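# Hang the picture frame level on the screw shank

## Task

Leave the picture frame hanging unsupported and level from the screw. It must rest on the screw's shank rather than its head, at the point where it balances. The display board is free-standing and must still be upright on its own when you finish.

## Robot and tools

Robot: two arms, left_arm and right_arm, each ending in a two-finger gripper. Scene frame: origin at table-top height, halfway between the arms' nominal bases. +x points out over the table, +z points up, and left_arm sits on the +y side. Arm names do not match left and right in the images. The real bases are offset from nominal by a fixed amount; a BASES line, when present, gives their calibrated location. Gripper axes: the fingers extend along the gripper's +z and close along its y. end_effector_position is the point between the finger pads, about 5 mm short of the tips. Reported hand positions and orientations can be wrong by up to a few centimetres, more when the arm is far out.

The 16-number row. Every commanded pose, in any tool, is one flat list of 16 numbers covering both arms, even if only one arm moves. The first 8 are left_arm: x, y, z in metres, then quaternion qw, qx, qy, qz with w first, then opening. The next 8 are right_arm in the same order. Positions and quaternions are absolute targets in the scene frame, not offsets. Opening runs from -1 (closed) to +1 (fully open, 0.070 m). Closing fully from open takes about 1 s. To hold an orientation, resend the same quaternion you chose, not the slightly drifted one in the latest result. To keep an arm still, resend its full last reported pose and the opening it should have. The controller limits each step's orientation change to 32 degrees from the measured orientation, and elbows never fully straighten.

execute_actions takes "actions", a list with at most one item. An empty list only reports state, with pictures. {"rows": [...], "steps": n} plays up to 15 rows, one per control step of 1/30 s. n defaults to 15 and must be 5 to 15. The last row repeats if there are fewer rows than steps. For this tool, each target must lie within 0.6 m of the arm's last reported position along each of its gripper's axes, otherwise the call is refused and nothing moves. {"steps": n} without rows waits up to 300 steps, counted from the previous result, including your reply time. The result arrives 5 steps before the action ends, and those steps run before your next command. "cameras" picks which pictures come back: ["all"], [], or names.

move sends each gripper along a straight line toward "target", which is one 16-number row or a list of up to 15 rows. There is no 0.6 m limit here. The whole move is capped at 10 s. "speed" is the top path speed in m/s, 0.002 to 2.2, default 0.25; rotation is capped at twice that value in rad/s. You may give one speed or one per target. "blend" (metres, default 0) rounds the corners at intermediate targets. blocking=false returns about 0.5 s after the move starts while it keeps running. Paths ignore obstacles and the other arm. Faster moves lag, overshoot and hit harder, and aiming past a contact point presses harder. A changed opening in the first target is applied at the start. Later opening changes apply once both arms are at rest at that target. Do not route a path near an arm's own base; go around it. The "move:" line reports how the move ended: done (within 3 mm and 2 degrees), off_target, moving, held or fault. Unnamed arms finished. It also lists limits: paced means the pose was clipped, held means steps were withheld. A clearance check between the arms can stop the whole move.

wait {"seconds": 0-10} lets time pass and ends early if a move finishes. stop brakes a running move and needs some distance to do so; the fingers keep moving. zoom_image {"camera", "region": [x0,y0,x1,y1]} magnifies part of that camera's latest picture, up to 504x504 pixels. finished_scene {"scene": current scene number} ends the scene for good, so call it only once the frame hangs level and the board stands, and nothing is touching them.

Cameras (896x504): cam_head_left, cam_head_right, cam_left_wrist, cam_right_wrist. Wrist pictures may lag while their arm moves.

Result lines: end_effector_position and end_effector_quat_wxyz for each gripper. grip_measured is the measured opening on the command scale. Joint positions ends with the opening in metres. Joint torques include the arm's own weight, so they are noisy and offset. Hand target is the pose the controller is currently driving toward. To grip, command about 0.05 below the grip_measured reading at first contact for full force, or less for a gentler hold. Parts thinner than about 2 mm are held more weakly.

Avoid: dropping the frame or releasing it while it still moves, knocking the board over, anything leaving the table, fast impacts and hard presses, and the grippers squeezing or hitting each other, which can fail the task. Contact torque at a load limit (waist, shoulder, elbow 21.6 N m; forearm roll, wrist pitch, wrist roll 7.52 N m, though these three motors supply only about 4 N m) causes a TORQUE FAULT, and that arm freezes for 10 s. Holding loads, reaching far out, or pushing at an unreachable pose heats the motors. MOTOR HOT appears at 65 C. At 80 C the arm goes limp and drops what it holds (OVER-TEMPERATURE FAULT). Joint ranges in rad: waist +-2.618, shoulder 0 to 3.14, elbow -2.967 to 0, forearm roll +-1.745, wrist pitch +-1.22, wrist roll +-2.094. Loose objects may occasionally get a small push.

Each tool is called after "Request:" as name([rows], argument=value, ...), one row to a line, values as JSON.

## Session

Request:
execute_actions(actions=[], cameras=["all"])

Request:
zoom_image(camera="cam_head_left", region=[415, 20, 525, 100])

Request:
zoom_image(camera="cam_head_right", region=[400, 15, 510, 95])

Request:
zoom_image(camera="cam_head_left", region=[360, 0, 600, 190])

Request:
zoom_image(camera="cam_head_right", region=[340, 0, 580, 190])

Scene clock: 0.00 s of 4500.00 s.
left_arm: end_effector_position=(+0.4202, +0.3387, +0.3327) grip_measured=+0.98 end_effector_quat_wxyz=(+0.569, -0.093, +0.773, -0.263) | right_arm: end_effector_position=(+0.0592, +0.1070, +0.2848) grip_measured=+0.98 end_effector_quat_wxyz=(-0.315, +0.854, -0.247, -0.332)
Joint positions: left_arm=[0.682 1.54 -1.063 -1.578 0.957 1.346 0.069] | right_arm=[1.098 1.584 -1.251 0.984 0.989 -1.935 0.069]
Joint torques (N m): no reading
Motor temperatures (°C): left_arm=[30 31 32 32 35 30] | right_arm=[29 30 33 34 38 31]
Hand target: left_arm +0.4202, +0.3387, +0.3327; +0.569, -0.093, +0.773, -0.263 | right_arm +0.0592, +0.1070, +0.2848; -0.315, +0.854, -0.247, -0.332
camera_calibration:
cam_left_wrist: T_world_to_cam=[[-0.138711, -0.855812, 0.498343, 0.185923], [-0.79869, -0.200849, -0.567233, 0.592911], [0.585536, -0.476703, -0.655668, 0.255234], [0, 0, 0, 1]] pos_world=[0.349893, 0.399872, 0.411014]
cam_right_wrist: T_world_to_cam=[[0.659904, 0.664249, 0.35114, -0.209496], [0.748492, -0.621906, -0.230199, 0.0814699], [0.0654668, 0.414735, -0.907584, 0.328533], [0, 0, 0, 1]] pos_world=[0.0557595, 0.0535699, 0.390488]

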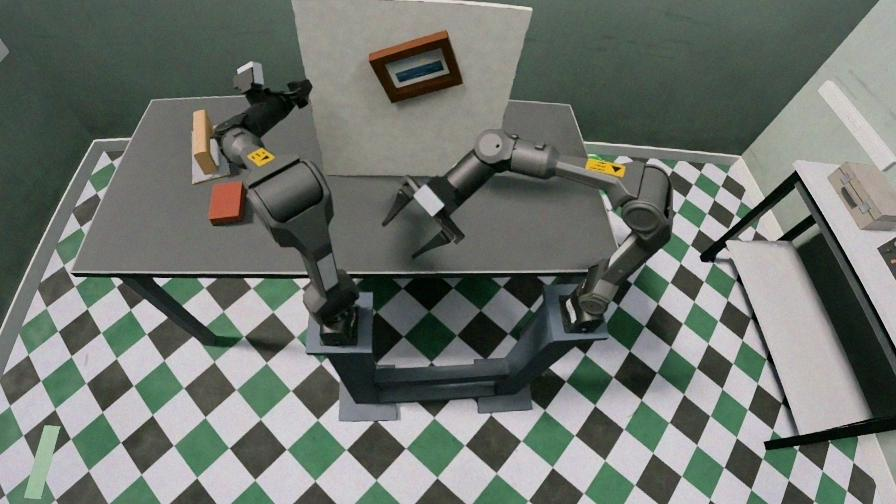

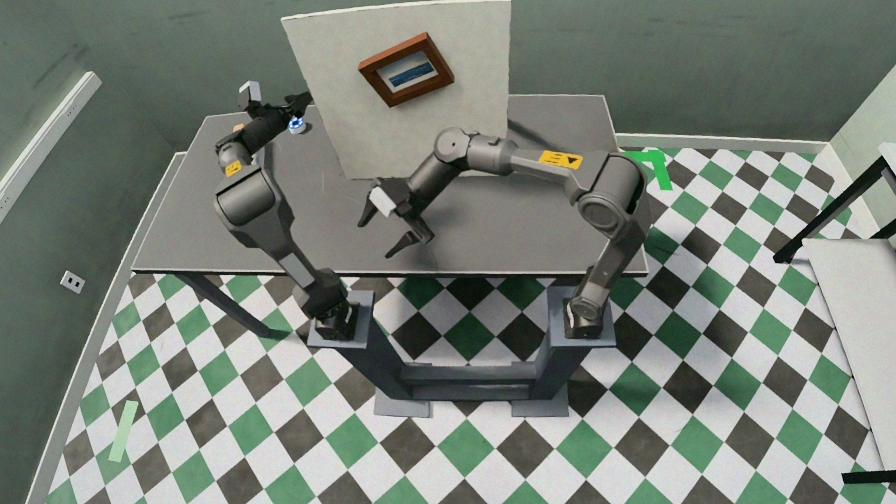

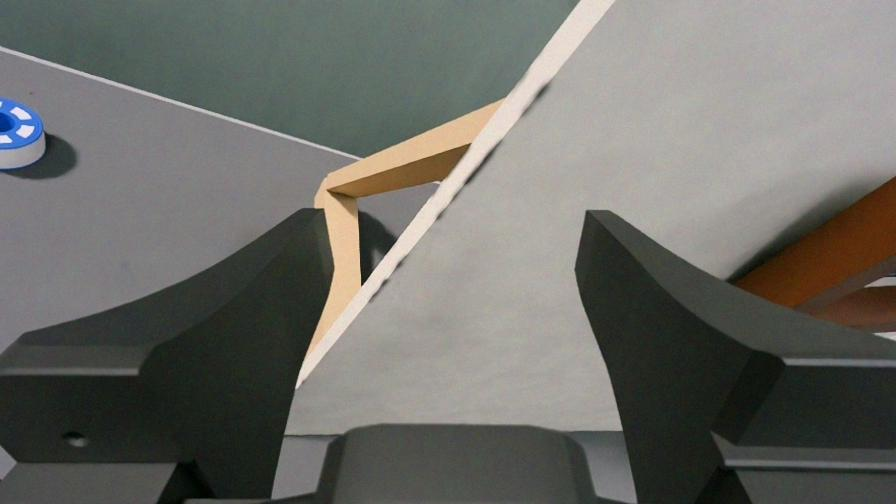

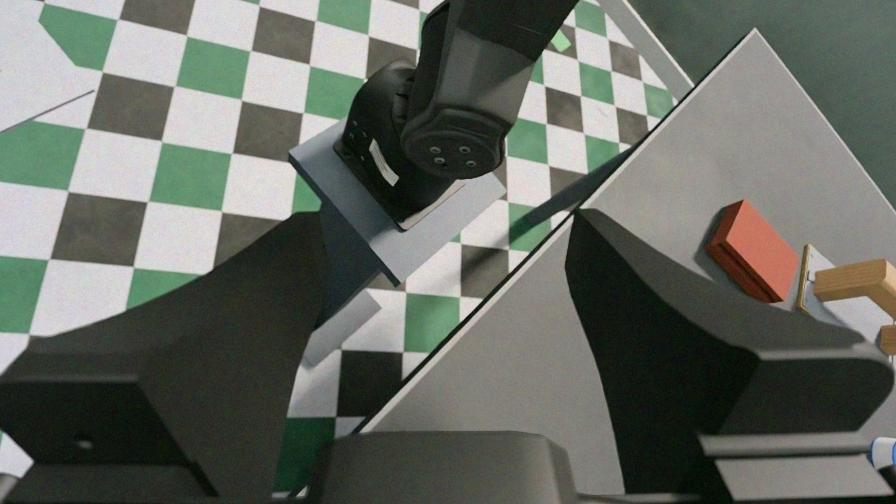

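Scaled by 4.582 from the camera's 896x504 image, which has a finer 1280x720 frame.

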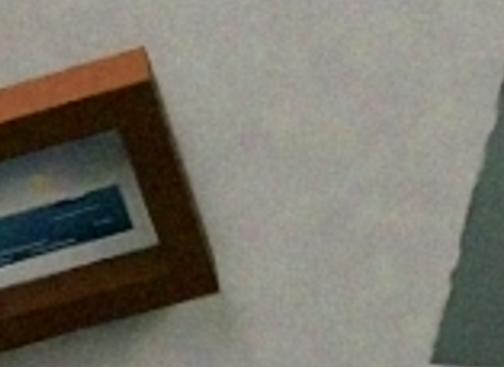

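Scaled by 4.582 from the camera's 896x504 image, which has a finer 1280x720 frame.

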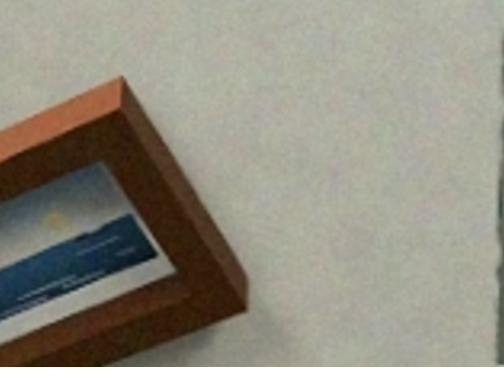

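Scaled by 2.100 from the camera's 896x504 image, which has a finer 1280x720 frame.

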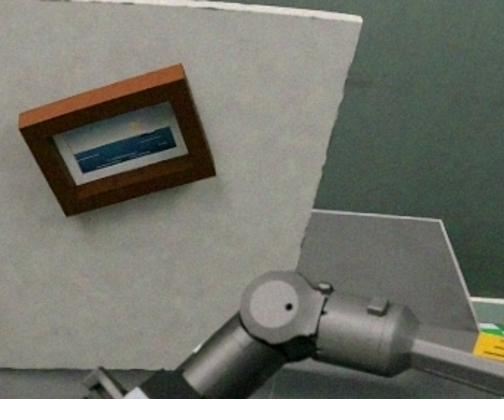

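Scaled by 2.100 from the camera's 896x504 image, which has a finer 1280x720 frame.

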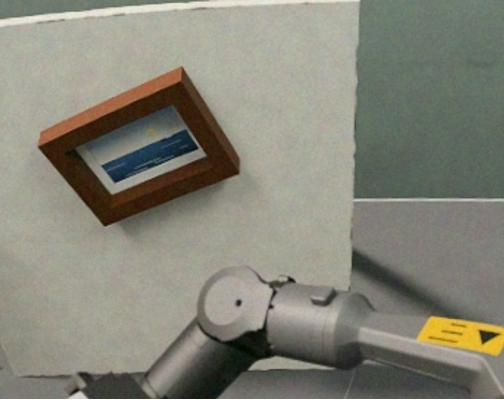

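Request:
move(target=[0.4202, 0.3387, 0.3327, 0.569, -0.093, 0.773, -0.263, 0.98, 0.372, 0.0455, 0.320, 0.3616, -0.6052, 0.4290, -0.5649, 0.3], speed=0.6, cameras=["cam_right_wrist","cam_head_left","cam_head_right"])

Request:
zoom_image(camera="cam_head_left", region=[365, 20, 475, 140])

Scene clock: 4.80 s of 4500.00 s.
left_arm: end_effector_position=(+0.4202, +0.3388, +0.3324) grip_measured=+0.98 end_effector_quat_wxyz=(+0.569, -0.093, +0.773, -0.263) | right_arm: end_effector_position=(+0.3726, +0.0452, +0.3192) grip_measured=+0.30 end_effector_quat_wxyz=(-0.364, +0.610, -0.426, +0.561)
Joint positions: left_arm=[0.682 1.54 -1.062 -1.579 0.956 1.346 0.069] | right_arm=[1.22 1.962 -1.484 -1.601 1.216 -0.007 0.045]
Joint torques (N m): left_arm=[-0.71 -6.94 -2.3 -0.87 0.16 0.06] | right_arm=[0.74 -9.45 -4.4 -0.95 0.18 -0.03]
Motor temperatures (°C): left_arm=[30 31 32 32 35 30] | right_arm=[29 30 33 34 38 31]
Hand target: left_arm +0.4202, +0.3387, +0.3327; +0.569, -0.093, +0.773, -0.263 | right_arm +0.3722, +0.0454, +0.3200; -0.365, +0.609, -0.426, +0.560
Off the commanded pose: left_arm 0.000 m, 0 deg | right_arm 0.001 m, 1 deg.
joint sent to its limit (right arm) — joint 5 (wrist pitch), upper limit.
Kept back: nothing.
move: done
camera_calibration:
cam_right_wrist: T_world_to_cam=[[0.101862, 0.336052, 0.936319, -0.351357], [-0.603975, -0.726998, 0.326631, 0.147338], [0.790467, -0.598785, 0.128914, -0.190247], [0, 0, 0, 1]] pos_world=[0.275162, 0.111271, 0.305382]
Images, in order (width x height): cam_head_left 896x504, cam_head_right 896x504, cam_right_wrist 896x504.

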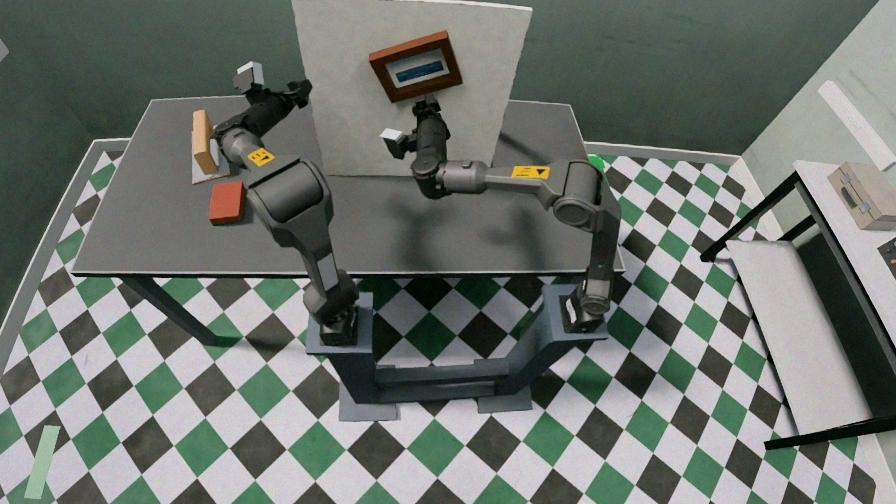

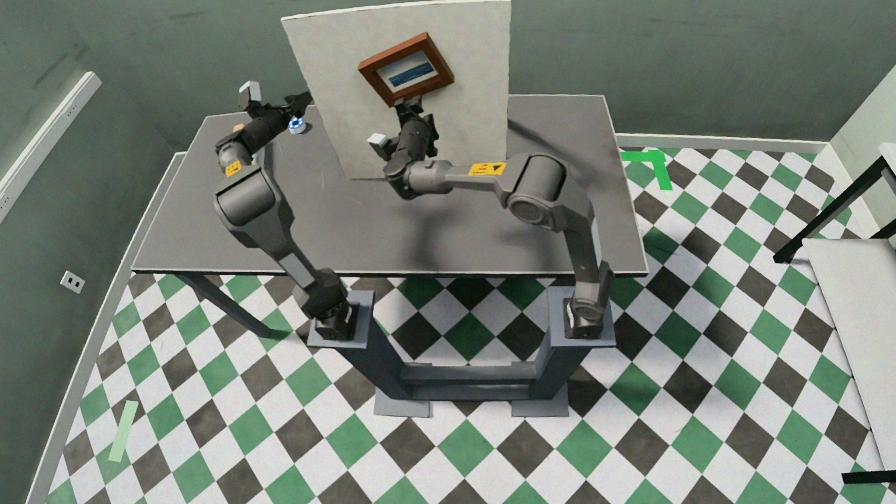

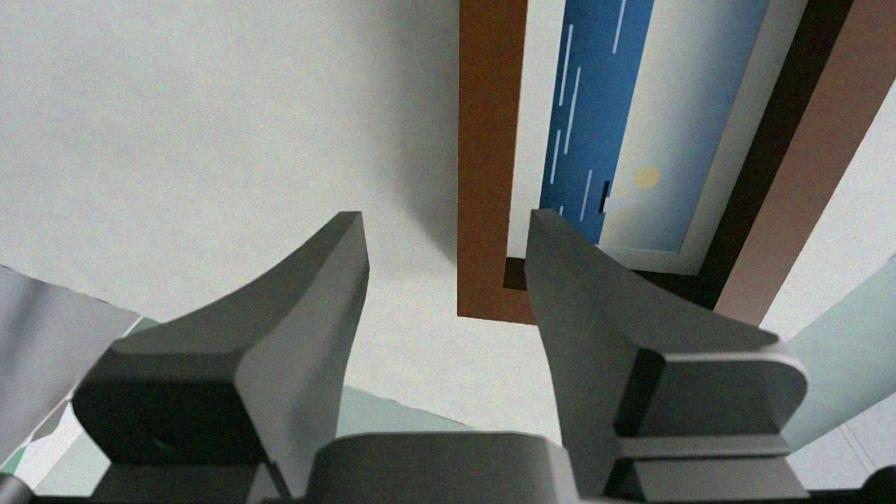

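Scaled by 4.200 from the camera's 896x504 image, which has a finer 1280x720 frame.

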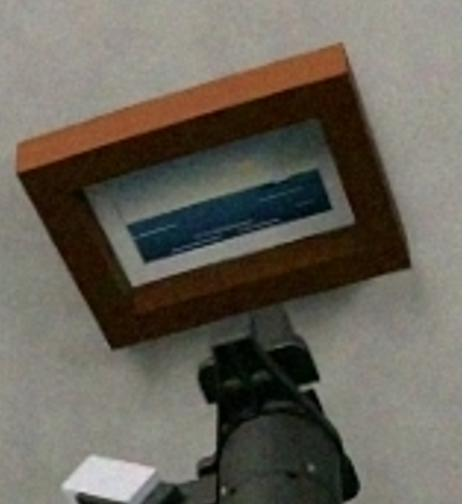

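Request:
move([
  [0.4202, 0.3387, 0.3327, 0.569, -0.093, 0.773, -0.263, 0.98, 0.438, 0.043, 0.330, 0.3652, -0.6031, 0.4324, -0.5623, 0.3],
  [0.4202, 0.3387, 0.3327, 0.569, -0.093, 0.773, -0.263, 0.98, 0.438, 0.043, 0.330, 0.3652, -0.6031, 0.4324, -0.5623, -0.6],
  [0.4202, 0.3387, 0.3327, 0.569, -0.093, 0.773, -0.263, 0.98, 0.438, 0.043, 0.338, 0.3652, -0.6031, 0.4324, -0.5623, -0.6],
  [0.4202, 0.3387, 0.3327, 0.569, -0.093, 0.773, -0.263, 0.98, 0.438, 0.062, 0.345, 0.475, -0.521, 0.533, -0.468, -0.6],
], speed=[0.15, 0.15, 0.08, 0.15], cameras=["cam_right_wrist","cam_head_left","cam_head_right"])

Request:
zoom_image(camera="cam_head_left", region=[365, 20, 475, 100])

Request:
zoom_image(camera="cam_head_right", region=[355, 20, 465, 100])

Scene clock: 8.93 s of 4500.00 s.
left_arm: end_effector_position=(+0.4202, +0.3388, +0.3324) grip_measured=+0.98 end_effector_quat_wxyz=(+0.569, -0.093, +0.773, -0.263) | right_arm: end_effector_position=(+0.4380, +0.0619, +0.3453) grip_measured=-0.38 end_effector_quat_wxyz=(-0.475, +0.520, -0.533, +0.468)
Joint positions: left_arm=[0.682 1.54 -1.062 -1.579 0.956 1.346 0.069] | right_arm=[1.084 2.078 -1.783 -1.561 1.054 0.196 0.022]
Joint torques (N m): left_arm=[-0.84 -6.83 -2.31 -0.81 0.17 0.02] | right_arm=[-3.96 -10.82 -5.64 -1.42 0.46 0.24]
Motor temperatures (°C): left_arm=[30 31 32 32 35 30] | right_arm=[29 30 33 34 38 31]
Hand target: left_arm +0.4202, +0.3387, +0.3327; +0.569, -0.093, +0.773, -0.263 | right_arm +0.4380, +0.0620, +0.3450; -0.475, +0.521, -0.533, +0.468
Off the commanded pose: left_arm 0.000 m, 0 deg | right_arm 0.000 m, 0 deg.
Kept back: nothing.
move: done
camera_calibration:
cam_right_wrist: T_world_to_cam=[[0.0999673, -0.0592045, 0.993228, -0.38241], [-0.615645, -0.78788, 0.0149999, 0.306905], [0.781657, -0.612976, -0.115211, -0.146293], [0, 0, 0, 1]] pos_world=[0.341524, 0.12949, 0.358362]
Images, in order (width x height): cam_head_left 896x504, cam_head_right 896x504, cam_right_wrist 896x504.

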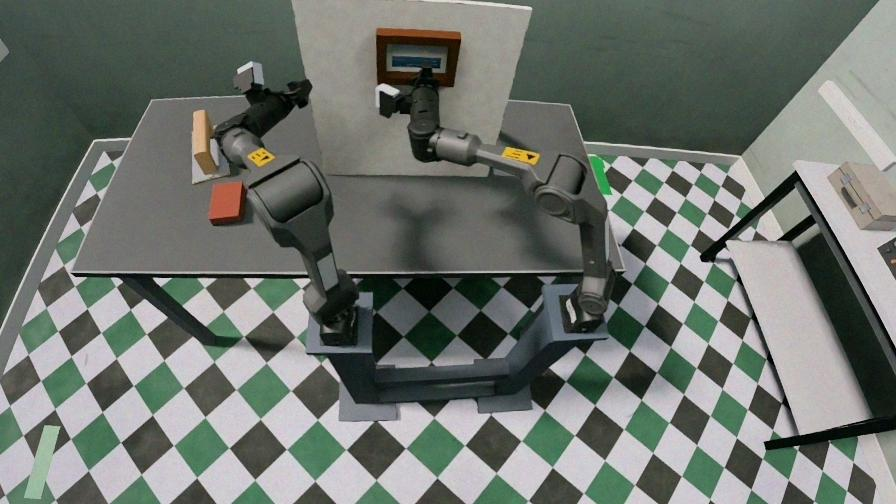

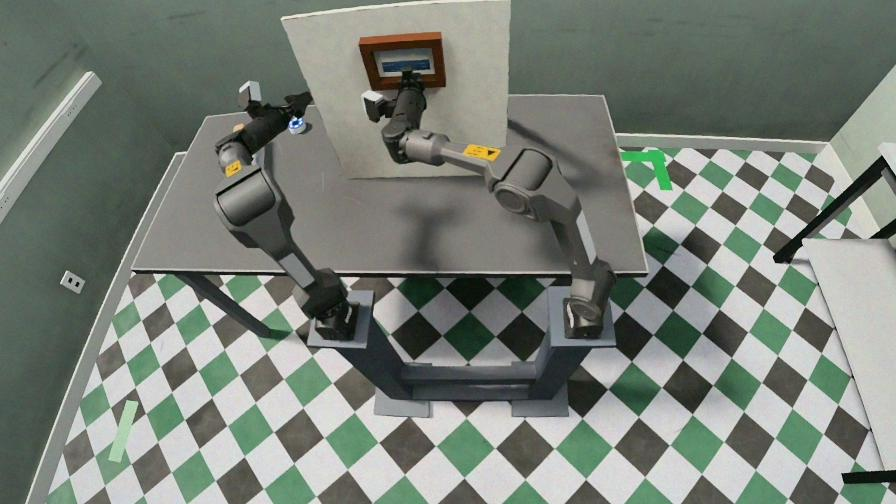

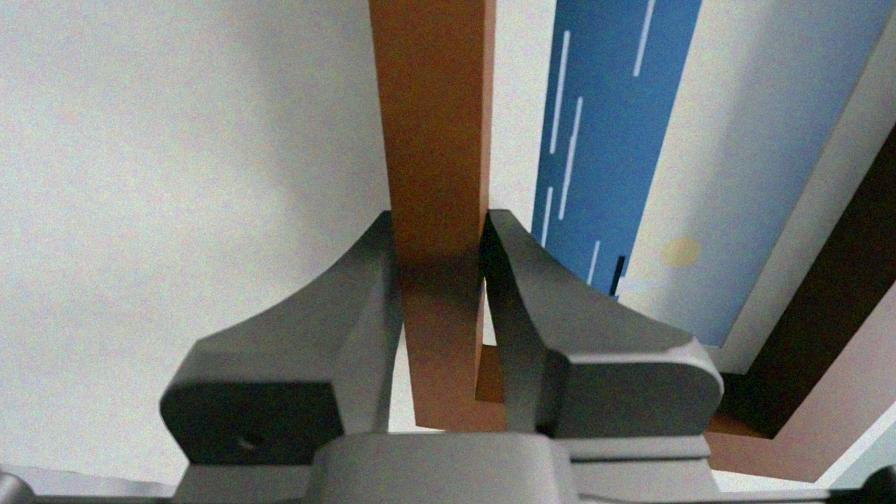

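Scaled by 4.582 from the camera's 896x504 image, which has a finer 1280x720 frame.

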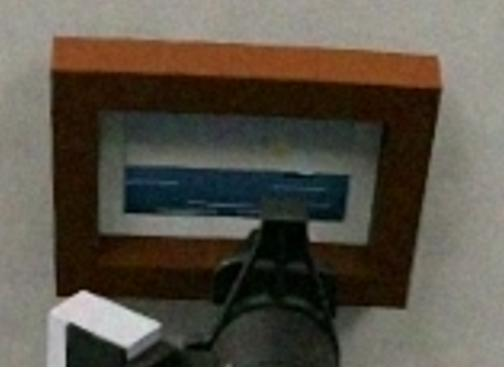

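Scaled by 4.582 from the camera's 896x504 image, which has a finer 1280x720 frame.

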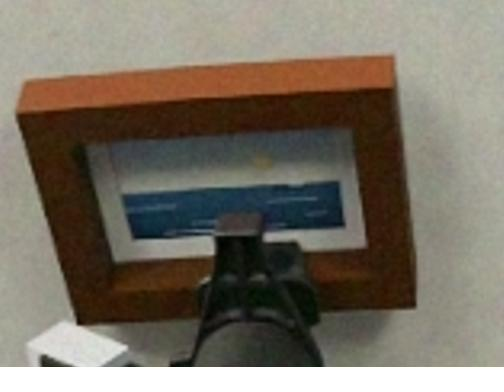

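Request:
move(target=[0.4202, 0.3387, 0.3327, 0.569, -0.093, 0.773, -0.263, 0.98, 0.438, 0.062, 0.342, 0.475, -0.521, 0.533, -0.468, -0.6], speed=0.03, cameras=[])

Request:
move(target=[0.4202, 0.3387, 0.3327, 0.569, -0.093, 0.773, -0.263, 0.98, 0.438, 0.062, 0.3395, 0.475, -0.521, 0.533, -0.468, -0.6], speed=0.03, cameras=[])

Scene clock: 10.20 s of 4500.00 s.
left_arm: end_effector_position=(+0.4202, +0.3388, +0.3324) grip_measured=+0.98 end_effector_quat_wxyz=(+0.569, -0.093, +0.773, -0.263) | right_arm: end_effector_position=(+0.4379, +0.0617, +0.3434) grip_measured=-0.38 end_effector_quat_wxyz=(-0.476, +0.520, -0.533, +0.468)
Joint positions: left_arm=[0.682 1.54 -1.062 -1.579 0.956 1.346 0.069] | right_arm=[1.084 2.078 -1.775 -1.567 1.054 0.208 0.022]
Joint torques (N m): left_arm=[-0.85 -6.72 -2.39 -0.78 0.23 0.03] | right_arm=[-3.72 -8.34 -3.87 -0.61 0.34 0.31]
Motor temperatures (°C): left_arm=[30 31 32 32 35 30] | right_arm=[29 30 33 34 38 31]
Hand target: left_arm +0.4202, +0.3387, +0.3327; +0.569, -0.093, +0.773, -0.263 | right_arm +0.4380, +0.0620, +0.3420; -0.475, +0.521, -0.533, +0.468
Off the commanded pose: left_arm 0.000 m, 0 deg | right_arm 0.001 m, 0 deg.
Kept back: nothing.
move: done
No camera images: "cameras" was empty.

Scene clock: 10.90 s of 4500.00 s.
left_arm: end_effector_position=(+0.4202, +0.3388, +0.3324) grip_measured=+0.98 end_effector_quat_wxyz=(+0.569, -0.093, +0.773, -0.263) | right_arm: end_effector_position=(+0.4379, +0.0618, +0.3398) grip_measured=-0.38 end_effector_quat_wxyz=(-0.475, +0.521, -0.533, +0.468)
Joint positions: left_arm=[0.682 1.54 -1.062 -1.579 0.956 1.346 0.069] | right_arm=[1.084 2.08 -1.766 -1.571 1.054 0.218 0.022]
Joint torques (N m): left_arm=[-0.64 -6.86 -2.32 -0.78 0.21 0.04] | right_arm=[-2.27 -8.39 -3.91 -0.96 -0.03 0.3]
Motor temperatures (°C): left_arm=[30 31 32 32 35 30] | right_arm=[29 30 33 34 38 31]
Hand target: left_arm +0.4202, +0.3387, +0.3327; +0.569, -0.093, +0.773, -0.263 | right_arm +0.4380, +0.0620, +0.3395; -0.475, +0.521, -0.533, +0.468
Off the commanded pose: left_arm 0.000 m, 0 deg | right_arm 0.000 m, 0 deg.
Kept back: nothing.
move: done
No camera images: "cameras" was empty.

Request:
move(target=[0.4202, 0.3387, 0.3327, 0.569, -0.093, 0.773, -0.263, 0.98, 0.438, 0.062, 0.337, 0.475, -0.521, 0.533, -0.468, -0.6], speed=0.03, cameras=[])

Request:
move(target=[0.4202, 0.3387, 0.3327, 0.569, -0.093, 0.773, -0.263, 0.98, 0.438, 0.062, 0.3345, 0.475, -0.521, 0.533, -0.468, -0.6], speed=0.03, cameras=[])

Scene clock: 11.87 s of 4500.00 s.
left_arm: end_effector_position=(+0.4202, +0.3388, +0.3324) grip_measured=+0.98 end_effector_quat_wxyz=(+0.569, -0.093, +0.773, -0.263) | right_arm: end_effector_position=(+0.4380, +0.0621, +0.3370) grip_measured=-0.38 end_effector_quat_wxyz=(-0.475, +0.521, -0.533, +0.468)
Joint positions: left_arm=[0.682 1.54 -1.062 -1.579 0.956 1.346 0.069] | right_arm=[1.084 2.082 -1.759 -1.576 1.053 0.228 0.022]
Joint torques (N m): left_arm=[-0.65 -6.68 -2.29 -0.75 0.21 0.02] | right_arm=[-1.62 -8.97 -4.01 -1.01 0.21 0.38]
Motor temperatures (°C): left_arm=[30 31 32 32 35 30] | right_arm=[29 31 33 34 38 31]
Hand target: left_arm +0.4202, +0.3387, +0.3327; +0.569, -0.093, +0.773, -0.263 | right_arm +0.4380, +0.0620, +0.3370; -0.475, +0.521, -0.533, +0.468
Off the commanded pose: left_arm 0.000 m, 0 deg | right_arm 0.000 m, 0 deg.
Kept back: nothing.
move: done
No camera images: "cameras" was empty.

Scene clock: 12.57 s of 4500.00 s.
left_arm: end_effector_position=(+0.4202, +0.3388, +0.3324) grip_measured=+0.98 end_effector_quat_wxyz=(+0.569, -0.093, +0.773, -0.263) | right_arm: end_effector_position=(+0.4379, +0.0620, +0.3348) grip_measured=-0.38 end_effector_quat_wxyz=(-0.475, +0.521, -0.533, +0.468)
Joint positions: left_arm=[0.682 1.54 -1.062 -1.579 0.956 1.346 0.069] | right_arm=[1.084 2.083 -1.751 -1.581 1.053 0.238 0.022]
Joint torques (N m): left_arm=[-0.62 -6.65 -2.36 -0.75 0.25 0.03] | right_arm=[-1.54 -9.04 -4.07 -1.09 0.37 0.36]
Motor temperatures (°C): left_arm=[30 31 32 32 35 30] | right_arm=[29 31 33 34 38 31]
Hand target: left_arm +0.4202, +0.3387, +0.3327; +0.569, -0.093, +0.773, -0.263 | right_arm +0.4380, +0.0620, +0.3345; -0.475, +0.521, -0.533, +0.468
Off the commanded pose: left_arm 0.000 m, 0 deg | right_arm 0.000 m, 0 deg.
Kept back: nothing.
move: done
No camera images: "cameras" was empty.

Request:
move(target=[0.4202, 0.3387, 0.3327, 0.569, -0.093, 0.773, -0.263, 0.98, 0.438, 0.062, 0.332, 0.475, -0.521, 0.533, -0.468, -0.6], speed=0.03, cameras=[])

Request:
move(target=[0.4202, 0.3387, 0.3327, 0.569, -0.093, 0.773, -0.263, 0.98, 0.438, 0.062, 0.330, 0.475, -0.521, 0.533, -0.468, -0.6], speed=0.03, cameras=[])

Scene clock: 13.50 s of 4500.00 s.
left_arm: end_effector_position=(+0.4202, +0.3388, +0.3324) grip_measured=+0.98 end_effector_quat_wxyz=(+0.569, -0.093, +0.773, -0.263) | right_arm: end_effector_position=(+0.4379, +0.0621, +0.3322) grip_measured=-0.38 end_effector_quat_wxyz=(-0.475, +0.521, -0.533, +0.468)
Joint positions: left_arm=[0.682 1.54 -1.062 -1.579 0.956 1.346 0.069] | right_arm=[1.084 2.085 -1.744 -1.587 1.053 0.248 0.022]
Joint torques (N m): left_arm=[-0.65 -6.88 -2.35 -0.72 0.23 0.03] | right_arm=[-1.36 -9.12 -4.11 -1.13 0.33 0.35]
Motor temperatures (°C): left_arm=[30 31 32 32 35 30] | right_arm=[29 31 33 34 38 31]
Hand target: left_arm +0.4202, +0.3387, +0.3327; +0.569, -0.093, +0.773, -0.263 | right_arm +0.4380, +0.0620, +0.3320; -0.475, +0.521, -0.533, +0.468
Off the commanded pose: left_arm 0.000 m, 0 deg | right_arm 0.000 m, 0 deg.
Kept back: nothing.
move: done
No camera images: "cameras" was empty.

Scene clock: 14.20 s of 4500.00 s.
left_arm: end_effector_position=(+0.4202, +0.3388, +0.3324) grip_measured=+0.98 end_effector_quat_wxyz=(+0.569, -0.093, +0.773, -0.263) | right_arm: end_effector_position=(+0.4380, +0.0621, +0.3298) grip_measured=-0.38 end_effector_quat_wxyz=(-0.475, +0.521, -0.533, +0.468)
Joint positions: left_arm=[0.682 1.54 -1.062 -1.579 0.956 1.346 0.069] | right_arm=[1.084 2.087 -1.738 -1.59 1.053 0.257 0.022]
Joint torques (N m): left_arm=[-0.65 -6.76 -2.43 -0.74 0.24 -0.01] | right_arm=[-1.21 -9.19 -4.11 -1.17 0.34 0.37]
Motor temperatures (°C): left_arm=[30 31 32 32 35 30] | right_arm=[29 31 33 34 38 31]
Hand target: left_arm +0.4202, +0.3387, +0.3327; +0.569, -0.093, +0.773, -0.263 | right_arm +0.4380, +0.0620, +0.3300; -0.475, +0.521, -0.533, +0.468
Off the commanded pose: left_arm 0.000 m, 0 deg | right_arm 0.000 m, 0 deg.
Kept back: nothing.
move: done
No camera images: "cameras" was empty.

Request:
move(target=[0.4202, 0.3387, 0.3327, 0.569, -0.093, 0.773, -0.263, 0.98, 0.438, 0.062, 0.328, 0.475, -0.521, 0.533, -0.468, -0.6], speed=0.03, cameras=[])

Request:
move(target=[0.4202, 0.3387, 0.3327, 0.569, -0.093, 0.773, -0.263, 0.98, 0.438, 0.062, 0.326, 0.475, -0.521, 0.533, -0.468, -0.6], speed=0.03, cameras=["cam_head_left","cam_head_right","cam_right_wrist"])

Scene clock: 15.27 s of 4500.00 s.
left_arm: end_effector_position=(+0.4202, +0.3388, +0.3324) grip_measured=+0.98 end_effector_quat_wxyz=(+0.569, -0.093, +0.773, -0.263) | right_arm: end_effector_position=(+0.4380, +0.0621, +0.3283) grip_measured=-0.38 end_effector_quat_wxyz=(-0.475, +0.521, -0.533, +0.467)
Joint positions: left_arm=[0.682 1.54 -1.062 -1.579 0.956 1.346 0.069] | right_arm=[1.084 2.088 -1.733 -1.594 1.053 0.264 0.022]
Joint torques (N m): left_arm=[-0.4 -6.66 -2.23 -0.69 0.26 0.03] | right_arm=[-1.04 -9.27 -4.12 -1.18 0.38 0.37]
Motor temperatures (°C): left_arm=[30 31 32 32 35 30] | right_arm=[29 31 33 34 38 31]
Hand target: left_arm +0.4202, +0.3387, +0.3327; +0.569, -0.093, +0.773, -0.263 | right_arm +0.4380, +0.0620, +0.3280; -0.475, +0.521, -0.533, +0.468
Off the commanded pose: left_arm 0.000 m, 0 deg | right_arm 0.000 m, 0 deg.
Kept back: nothing.
move: done
No camera images: "cameras" was empty.

Scene clock: 15.97 s of 4500.00 s.
left_arm: end_effector_position=(+0.4202, +0.3388, +0.3324) grip_measured=+0.98 end_effector_quat_wxyz=(+0.569, -0.093, +0.773, -0.263) | right_arm: end_effector_position=(+0.4380, +0.0621, +0.3262) grip_measured=-0.38 end_effector_quat_wxyz=(-0.475, +0.521, -0.533, +0.468)
Joint positions: left_arm=[0.682 1.54 -1.062 -1.579 0.956 1.346 0.069] | right_arm=[1.084 2.09 -1.727 -1.599 1.054 0.273 0.022]
Joint torques (N m): left_arm=[-0.47 -6.74 -2.51 -0.68 0.3 0.05] | right_arm=[-0.91 -9.36 -4.14 -1.22 0.37 0.37]
Motor temperatures (°C): left_arm=[30 31 32 32 35 30] | right_arm=[29 31 33 34 38 31]
Hand target: left_arm +0.4202, +0.3387, +0.3327; +0.569, -0.093, +0.773, -0.263 | right_arm +0.4380, +0.0620, +0.3260; -0.475, +0.521, -0.533, +0.468
Off the commanded pose: left_arm 0.000 m, 0 deg | right_arm 0.000 m, 0 deg.
Kept back: nothing.
move: done
camera_calibration:
cam_right_wrist: T_world_to_cam=[[0.10056, -0.058197, 0.993227, -0.363762], [-0.615149, -0.788247, 0.016095, 0.306857], [0.781972, -0.612601, -0.115066, -0.148577], [0, 0, 0, 1]] pos_world=[0.341526, 0.129691, 0.339263]
Images, in order (width x height): cam_head_left 896x504, cam_head_right 896x504, cam_right_wrist 896x504.

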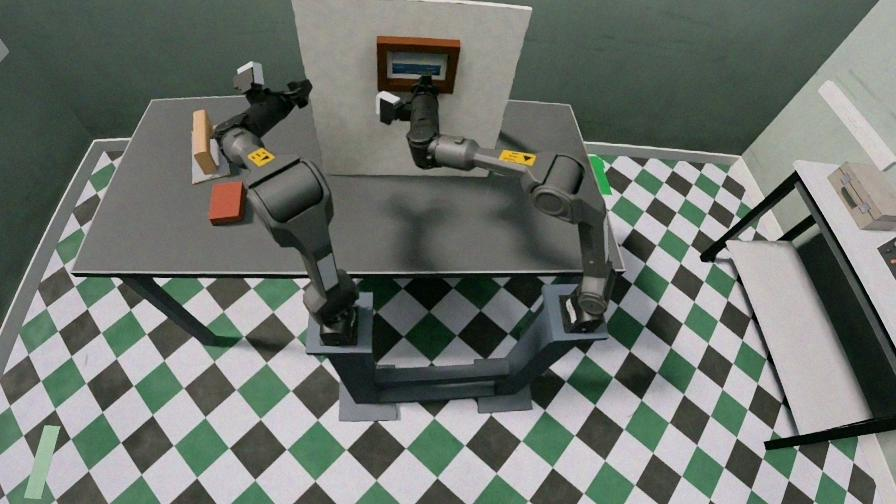

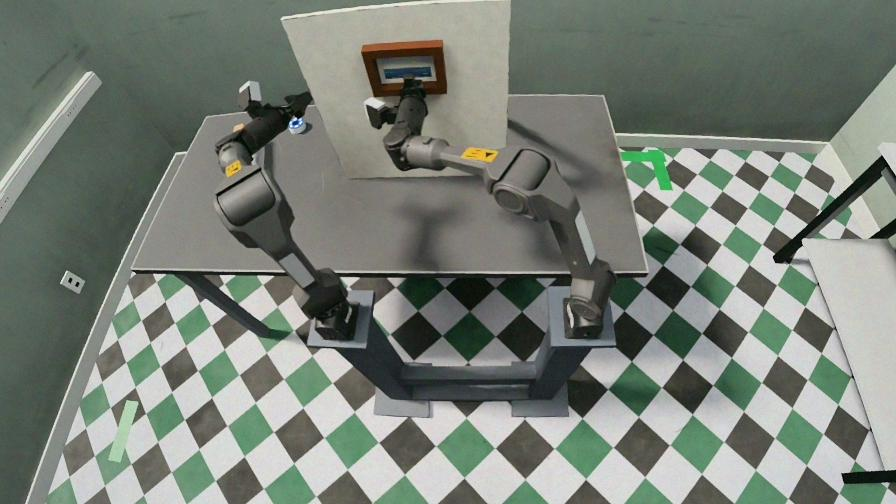

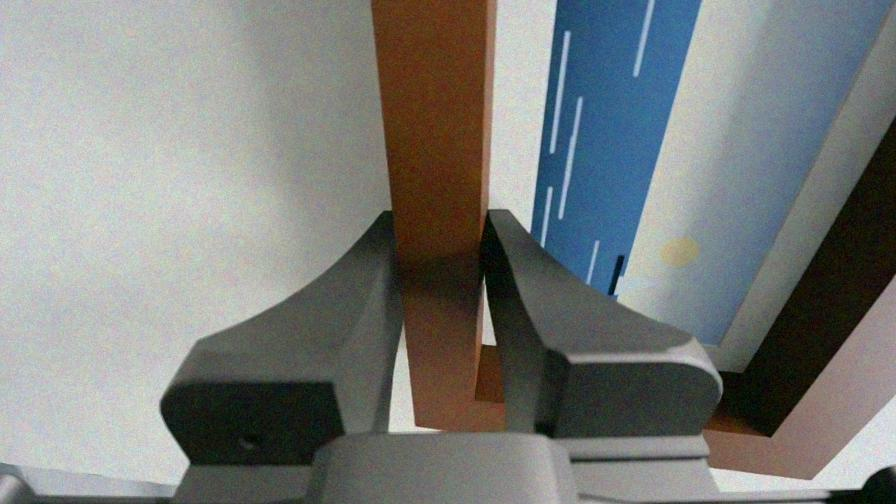

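Request:
move(target=[0.4202, 0.3387, 0.3327, 0.569, -0.093, 0.773, -0.263, 0.98, 0.438, 0.062, 0.324, 0.475, -0.521, 0.533, -0.468, -0.6], speed=0.03, cameras=[])

Request:
move(target=[0.4202, 0.3387, 0.3327, 0.569, -0.093, 0.773, -0.263, 0.98, 0.438, 0.062, 0.322, 0.475, -0.521, 0.533, -0.468, -0.6], speed=0.03, cameras=[])

Scene clock: 19.43 s of 4500.00 s.
left_arm: end_effector_position=(+0.4202, +0.3388, +0.3324) grip_measured=+0.98 end_effector_quat_wxyz=(+0.569, -0.093, +0.773, -0.263) | right_arm: end_effector_position=(+0.4380, +0.0621, +0.3246) grip_measured=-0.38 end_effector_quat_wxyz=(-0.475, +0.521, -0.533, +0.468)
Joint positions: left_arm=[0.682 1.54 -1.062 -1.579 0.956 1.346 0.069] | right_arm=[1.084 2.09 -1.722 -1.603 1.054 0.281 0.022]
Joint torques (N m): left_arm=[-0.38 -6.58 -2.56 -0.61 0.3 0.01] | right_arm=[-0.49 -9.22 -4.07 -1.22 0.36 0.4]
Motor temperatures (°C): left_arm=[30 31 32 32 35 30] | right_arm=[29 31 33 34 38 31]
Hand target: left_arm +0.4202, +0.3387, +0.3327; +0.569, -0.093, +0.773, -0.263 | right_arm +0.4380, +0.0620, +0.3240; -0.475, +0.521, -0.533, +0.468
Off the commanded pose: left_arm 0.000 m, 0 deg | right_arm 0.001 m, 0 deg.
Kept back: nothing.
move: done
No camera images: "cameras" was empty.

Scene clock: 20.13 s of 4500.00 s.
left_arm: end_effector_position=(+0.4202, +0.3388, +0.3324) grip_measured=+0.98 end_effector_quat_wxyz=(+0.569, -0.093, +0.773, -0.263) | right_arm: end_effector_position=(+0.4380, +0.0621, +0.3223) grip_measured=-0.38 end_effector_quat_wxyz=(-0.475, +0.521, -0.533, +0.468)
Joint positions: left_arm=[0.682 1.54 -1.062 -1.579 0.956 1.346 0.069] | right_arm=[1.084 2.092 -1.716 -1.607 1.054 0.289 0.022]
Joint torques (N m): left_arm=[-0.49 -6.81 -2.54 -0.64 0.35 0.01] | right_arm=[-0.55 -9.57 -4.15 -1.26 0.4 0.39]
Motor temperatures (°C): left_arm=[30 31 32 32 35 30] | right_arm=[29 31 33 34 38 31]
Hand target: left_arm +0.4202, +0.3387, +0.3327; +0.569, -0.093, +0.773, -0.263 | right_arm +0.4380, +0.0620, +0.3220; -0.475, +0.521, -0.533, +0.468
Off the commanded pose: left_arm 0.000 m, 0 deg | right_arm 0.000 m, 0 deg.
Kept back: nothing.
move: done
No camera images: "cameras" was empty.

Request:
move(target=[0.4202, 0.3387, 0.3327, 0.569, -0.093, 0.773, -0.263, 0.98, 0.438, 0.062, 0.3197, 0.475, -0.521, 0.533, -0.468, -0.6], speed=0.03, cameras=[])

Request:
move(target=[0.4202, 0.3387, 0.3327, 0.569, -0.093, 0.773, -0.263, 0.98, 0.438, 0.062, 0.3177, 0.475, -0.521, 0.533, -0.468, -0.6], speed=0.03, cameras=[])

Scene clock: 21.20 s of 4500.00 s.
left_arm: end_effector_position=(+0.4202, +0.3388, +0.3324) grip_measured=+0.98 end_effector_quat_wxyz=(+0.569, -0.093, +0.773, -0.263) | right_arm: end_effector_position=(+0.4379, +0.0619, +0.3206) grip_measured=-0.38 end_effector_quat_wxyz=(-0.476, +0.520, -0.533, +0.468)
Joint positions: left_arm=[0.682 1.54 -1.062 -1.579 0.956 1.346 0.069] | right_arm=[1.084 2.093 -1.71 -1.612 1.055 0.299 0.022]
Joint torques (N m): left_arm=[-0.4 -6.72 -2.61 -0.61 0.34 -0.01] | right_arm=[-0.53 -8.56 -3.68 -1.02 0.2 0.22]
Motor temperatures (°C): left_arm=[30 31 32 32 35 30] | right_arm=[29 31 33 34 38 31]
Hand target: left_arm +0.4202, +0.3387, +0.3327; +0.569, -0.093, +0.773, -0.263 | right_arm +0.4380, +0.0620, +0.3197; -0.475, +0.521, -0.533, +0.468
Off the commanded pose: left_arm 0.000 m, 0 deg | right_arm 0.001 m, 0 deg.
Kept back: nothing.
move: done
No camera images: "cameras" was empty.

Scene clock: 21.90 s of 4500.00 s.
left_arm: end_effector_position=(+0.4202, +0.3388, +0.3324) grip_measured=+0.98 end_effector_quat_wxyz=(+0.569, -0.093, +0.773, -0.263) | right_arm: end_effector_position=(+0.4380, +0.0621, +0.3188) grip_measured=-0.39 end_effector_quat_wxyz=(-0.476, +0.520, -0.533, +0.468)
Joint positions: left_arm=[0.682 1.54 -1.062 -1.579 0.956 1.346 0.069] | right_arm=[1.084 2.095 -1.705 -1.617 1.055 0.306 0.021]
Joint torques (N m): left_arm=[-0.48 -6.62 -2.37 -0.6 0.33 -0.01] | right_arm=[-0.48 -6.65 -2.75 -0.42 -0.06 0.07]
Motor temperatures (°C): left_arm=[30 31 32 32 35 30] | right_arm=[29 31 33 34 38 31]
Hand target: left_arm +0.4202, +0.3387, +0.3327; +0.569, -0.093, +0.773, -0.263 | right_arm +0.4380, +0.0620, +0.3177; -0.475, +0.521, -0.533, +0.468
Off the commanded pose: left_arm 0.000 m, 0 deg | right_arm 0.001 m, 0 deg.
Kept back: nothing.
move: done
No camera images: "cameras" was empty.

Request:
move([
  [0.4202, 0.3387, 0.3327, 0.569, -0.093, 0.773, -0.263, 0.98, 0.438, 0.062, 0.3197, 0.475, -0.521, 0.533, -0.468, -0.6],
  [0.4202, 0.3387, 0.3327, 0.569, -0.093, 0.773, -0.263, 0.98, 0.438, 0.062, 0.3197, 0.475, -0.521, 0.533, -0.468, -0.15],
], speed=0.03, cameras=["cam_head_left","cam_head_right","cam_right_wrist"])

Request:
zoom_image(camera="cam_head_left", region=[365, 20, 475, 100])

Request:
zoom_image(camera="cam_head_right", region=[355, 20, 465, 100])

Scene clock: 23.37 s of 4500.00 s.
left_arm: end_effector_position=(+0.4202, +0.3388, +0.3324) grip_measured=+0.98 end_effector_quat_wxyz=(+0.569, -0.093, +0.773, -0.263) | right_arm: end_effector_position=(+0.4380, +0.0623, +0.3181) grip_measured=-0.15 end_effector_quat_wxyz=(-0.474, +0.523, -0.533, +0.468)
Joint positions: left_arm=[0.682 1.54 -1.062 -1.579 0.956 1.346 0.069] | right_arm=[1.084 2.096 -1.708 -1.611 1.053 0.298 0.03]
Joint torques (N m): left_arm=[-0.44 -6.62 -2.64 -0.58 0.4 -0.02] | right_arm=[-0.55 -11.35 -4.76 -1.39 0.46 0.37]
Motor temperatures (°C): left_arm=[30 32 32 32 35 30] | right_arm=[29 31 33 34 38 31]
Hand target: left_arm +0.4202, +0.3387, +0.3327; +0.569, -0.093, +0.773, -0.263 | right_arm +0.4380, +0.0620, +0.3197; -0.475, +0.521, -0.533, +0.468
Off the commanded pose: left_arm 0.000 m, 0 deg | right_arm 0.002 m, 0 deg.
Kept back: nothing.
move: done
camera_calibration:
cam_right_wrist: T_world_to_cam=[[0.103366, -0.0549517, 0.993124, -0.357153], [-0.61446, -0.788686, 0.020314, 0.30557], [0.782147, -0.612335, -0.115289, -0.149396], [0, 0, 0, 1]] pos_world=[0.341528, 0.129892, 0.331266]
Images, in order (width x height): cam_head_left 896x504, cam_head_right 896x504, cam_right_wrist 896x504.

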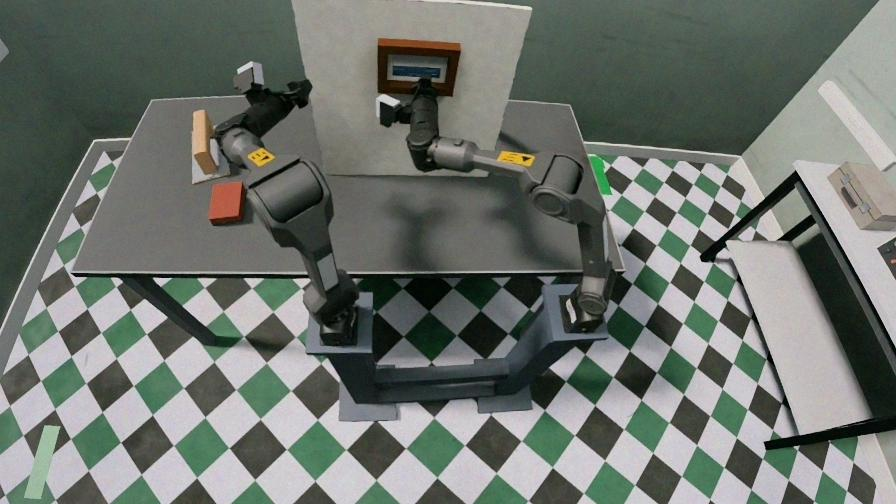

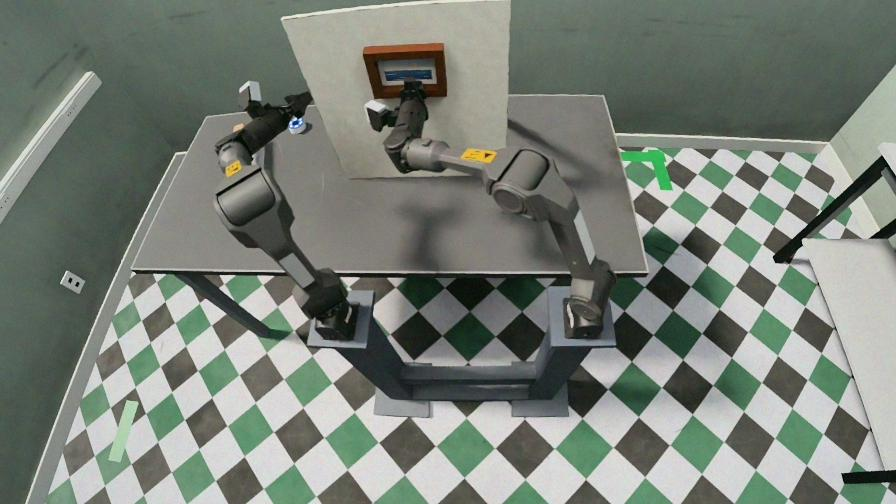

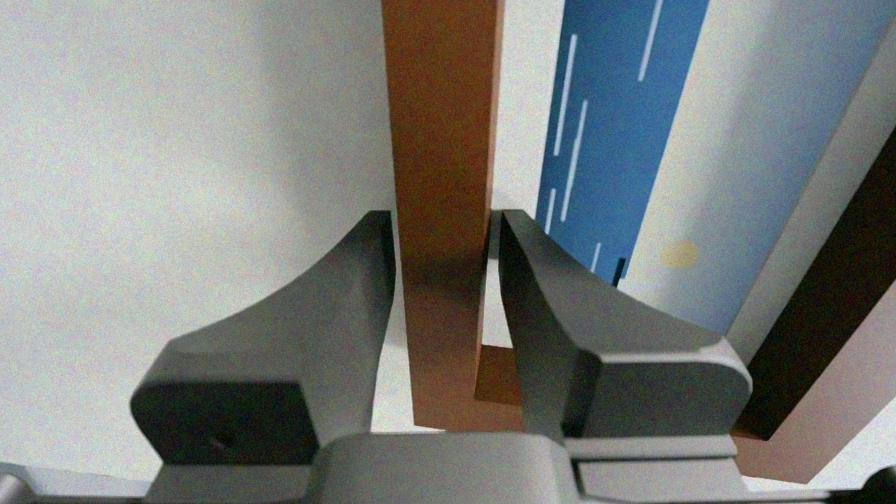

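Scaled by 4.582 from the camera's 896x504 image, which has a finer 1280x720 frame.

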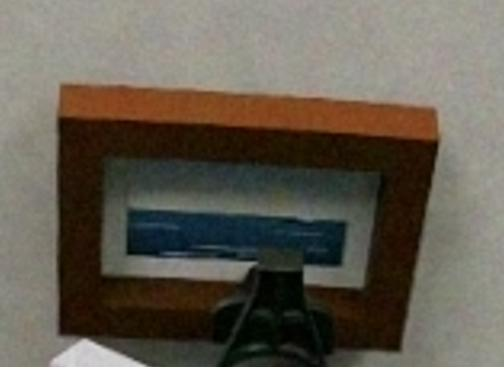

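Scaled by 4.582 from the camera's 896x504 image, which has a finer 1280x720 frame.

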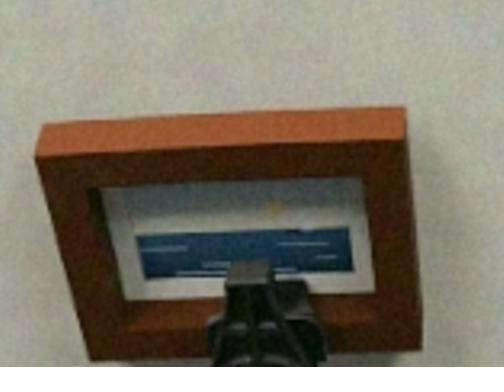

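Request:
move([
  [0.4202, 0.3387, 0.3327, 0.569, -0.093, 0.773, -0.263, 0.98, 0.438, 0.0622, 0.319, 0.475, -0.521, 0.533, -0.468, -0.6],
  [0.4202, 0.3387, 0.3327, 0.569, -0.093, 0.773, -0.263, 0.98, 0.438, 0.0622, 0.3245, 0.475, -0.521, 0.533, -0.468, -0.6],
  [0.4202, 0.3387, 0.3327, 0.569, -0.093, 0.773, -0.263, 0.98, 0.438, 0.0636, 0.3240, 0.475, -0.521, 0.533, -0.468, -0.6],
  [0.4202, 0.3387, 0.3327, 0.569, -0.093, 0.773, -0.263, 0.98, 0.438, 0.0636, 0.3195, 0.475, -0.521, 0.533, -0.468, -0.6],
  [0.4202, 0.3387, 0.3327, 0.569, -0.093, 0.773, -0.263, 0.98, 0.438, 0.0636, 0.3195, 0.475, -0.521, 0.533, -0.468, -0.15],
], speed=0.03, cameras=["cam_head_left","cam_head_right","cam_right_wrist"])

Request:
zoom_image(camera="cam_head_left", region=[365, 20, 475, 100])

Request:
zoom_image(camera="cam_head_right", region=[355, 20, 465, 100])

Scene clock: 26.83 s of 4500.00 s.
left_arm: end_effector_position=(+0.4202, +0.3388, +0.3324) grip_measured=+0.98 end_effector_quat_wxyz=(+0.569, -0.093, +0.773, -0.263) | right_arm: end_effector_position=(+0.4382, +0.0633, +0.3189) grip_measured=-0.15 end_effector_quat_wxyz=(-0.474, +0.521, -0.534, +0.468)
Joint positions: left_arm=[0.682 1.54 -1.062 -1.579 0.956 1.346 0.069] | right_arm=[1.085 2.1 -1.718 -1.608 1.056 0.295 0.03]
Joint torques (N m): left_arm=[-0.22 -6.64 -2.45 -0.58 0.43 0] | right_arm=[0.07 -9.57 -4.37 -1.33 0.2 0.17]
Motor temperatures (°C): left_arm=[30 32 32 32 35 29] | right_arm=[29 31 33 34 38 31]
Hand target: left_arm +0.4202, +0.3387, +0.3327; +0.569, -0.093, +0.773, -0.263 | right_arm +0.4380, +0.0636, +0.3195; -0.475, +0.521, -0.533, +0.468
Off the commanded pose: left_arm 0.000 m, 0 deg | right_arm 0.001 m, 0 deg.
Kept back: nothing.
move: done
camera_calibration:
cam_right_wrist: T_world_to_cam=[[0.102113, -0.0581124, 0.993074, -0.357053], [-0.615977, -0.787575, 0.017251, 0.30799], [0.781118, -0.613473, -0.116218, -0.148055], [0, 0, 0, 1]] pos_world=[0.341823, 0.130989, 0.332061]
Images, in order (width x height): cam_head_left 896x504, cam_head_right 896x504, cam_right_wrist 896x504.

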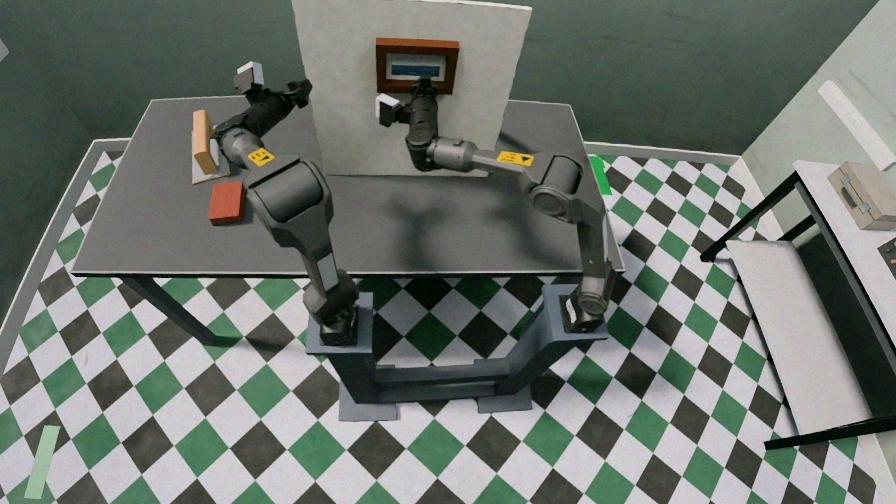

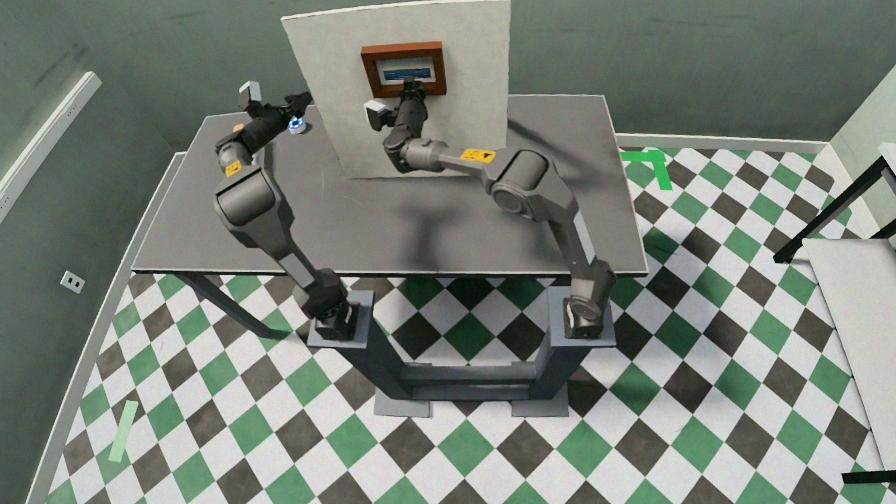

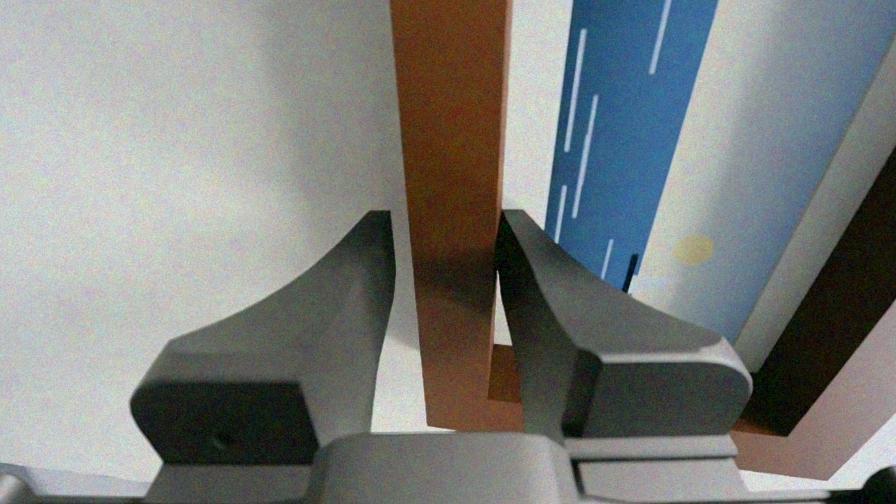

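Scaled by 4.582 from the camera's 896x504 image, which has a finer 1280x720 frame.

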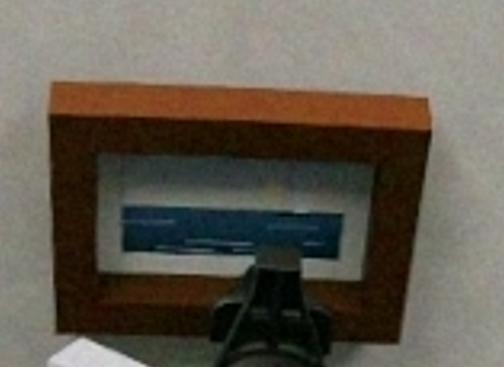

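Scaled by 4.582 from the camera's 896x504 image, which has a finer 1280x720 frame.

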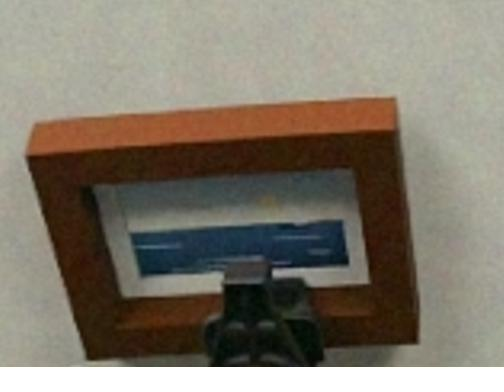

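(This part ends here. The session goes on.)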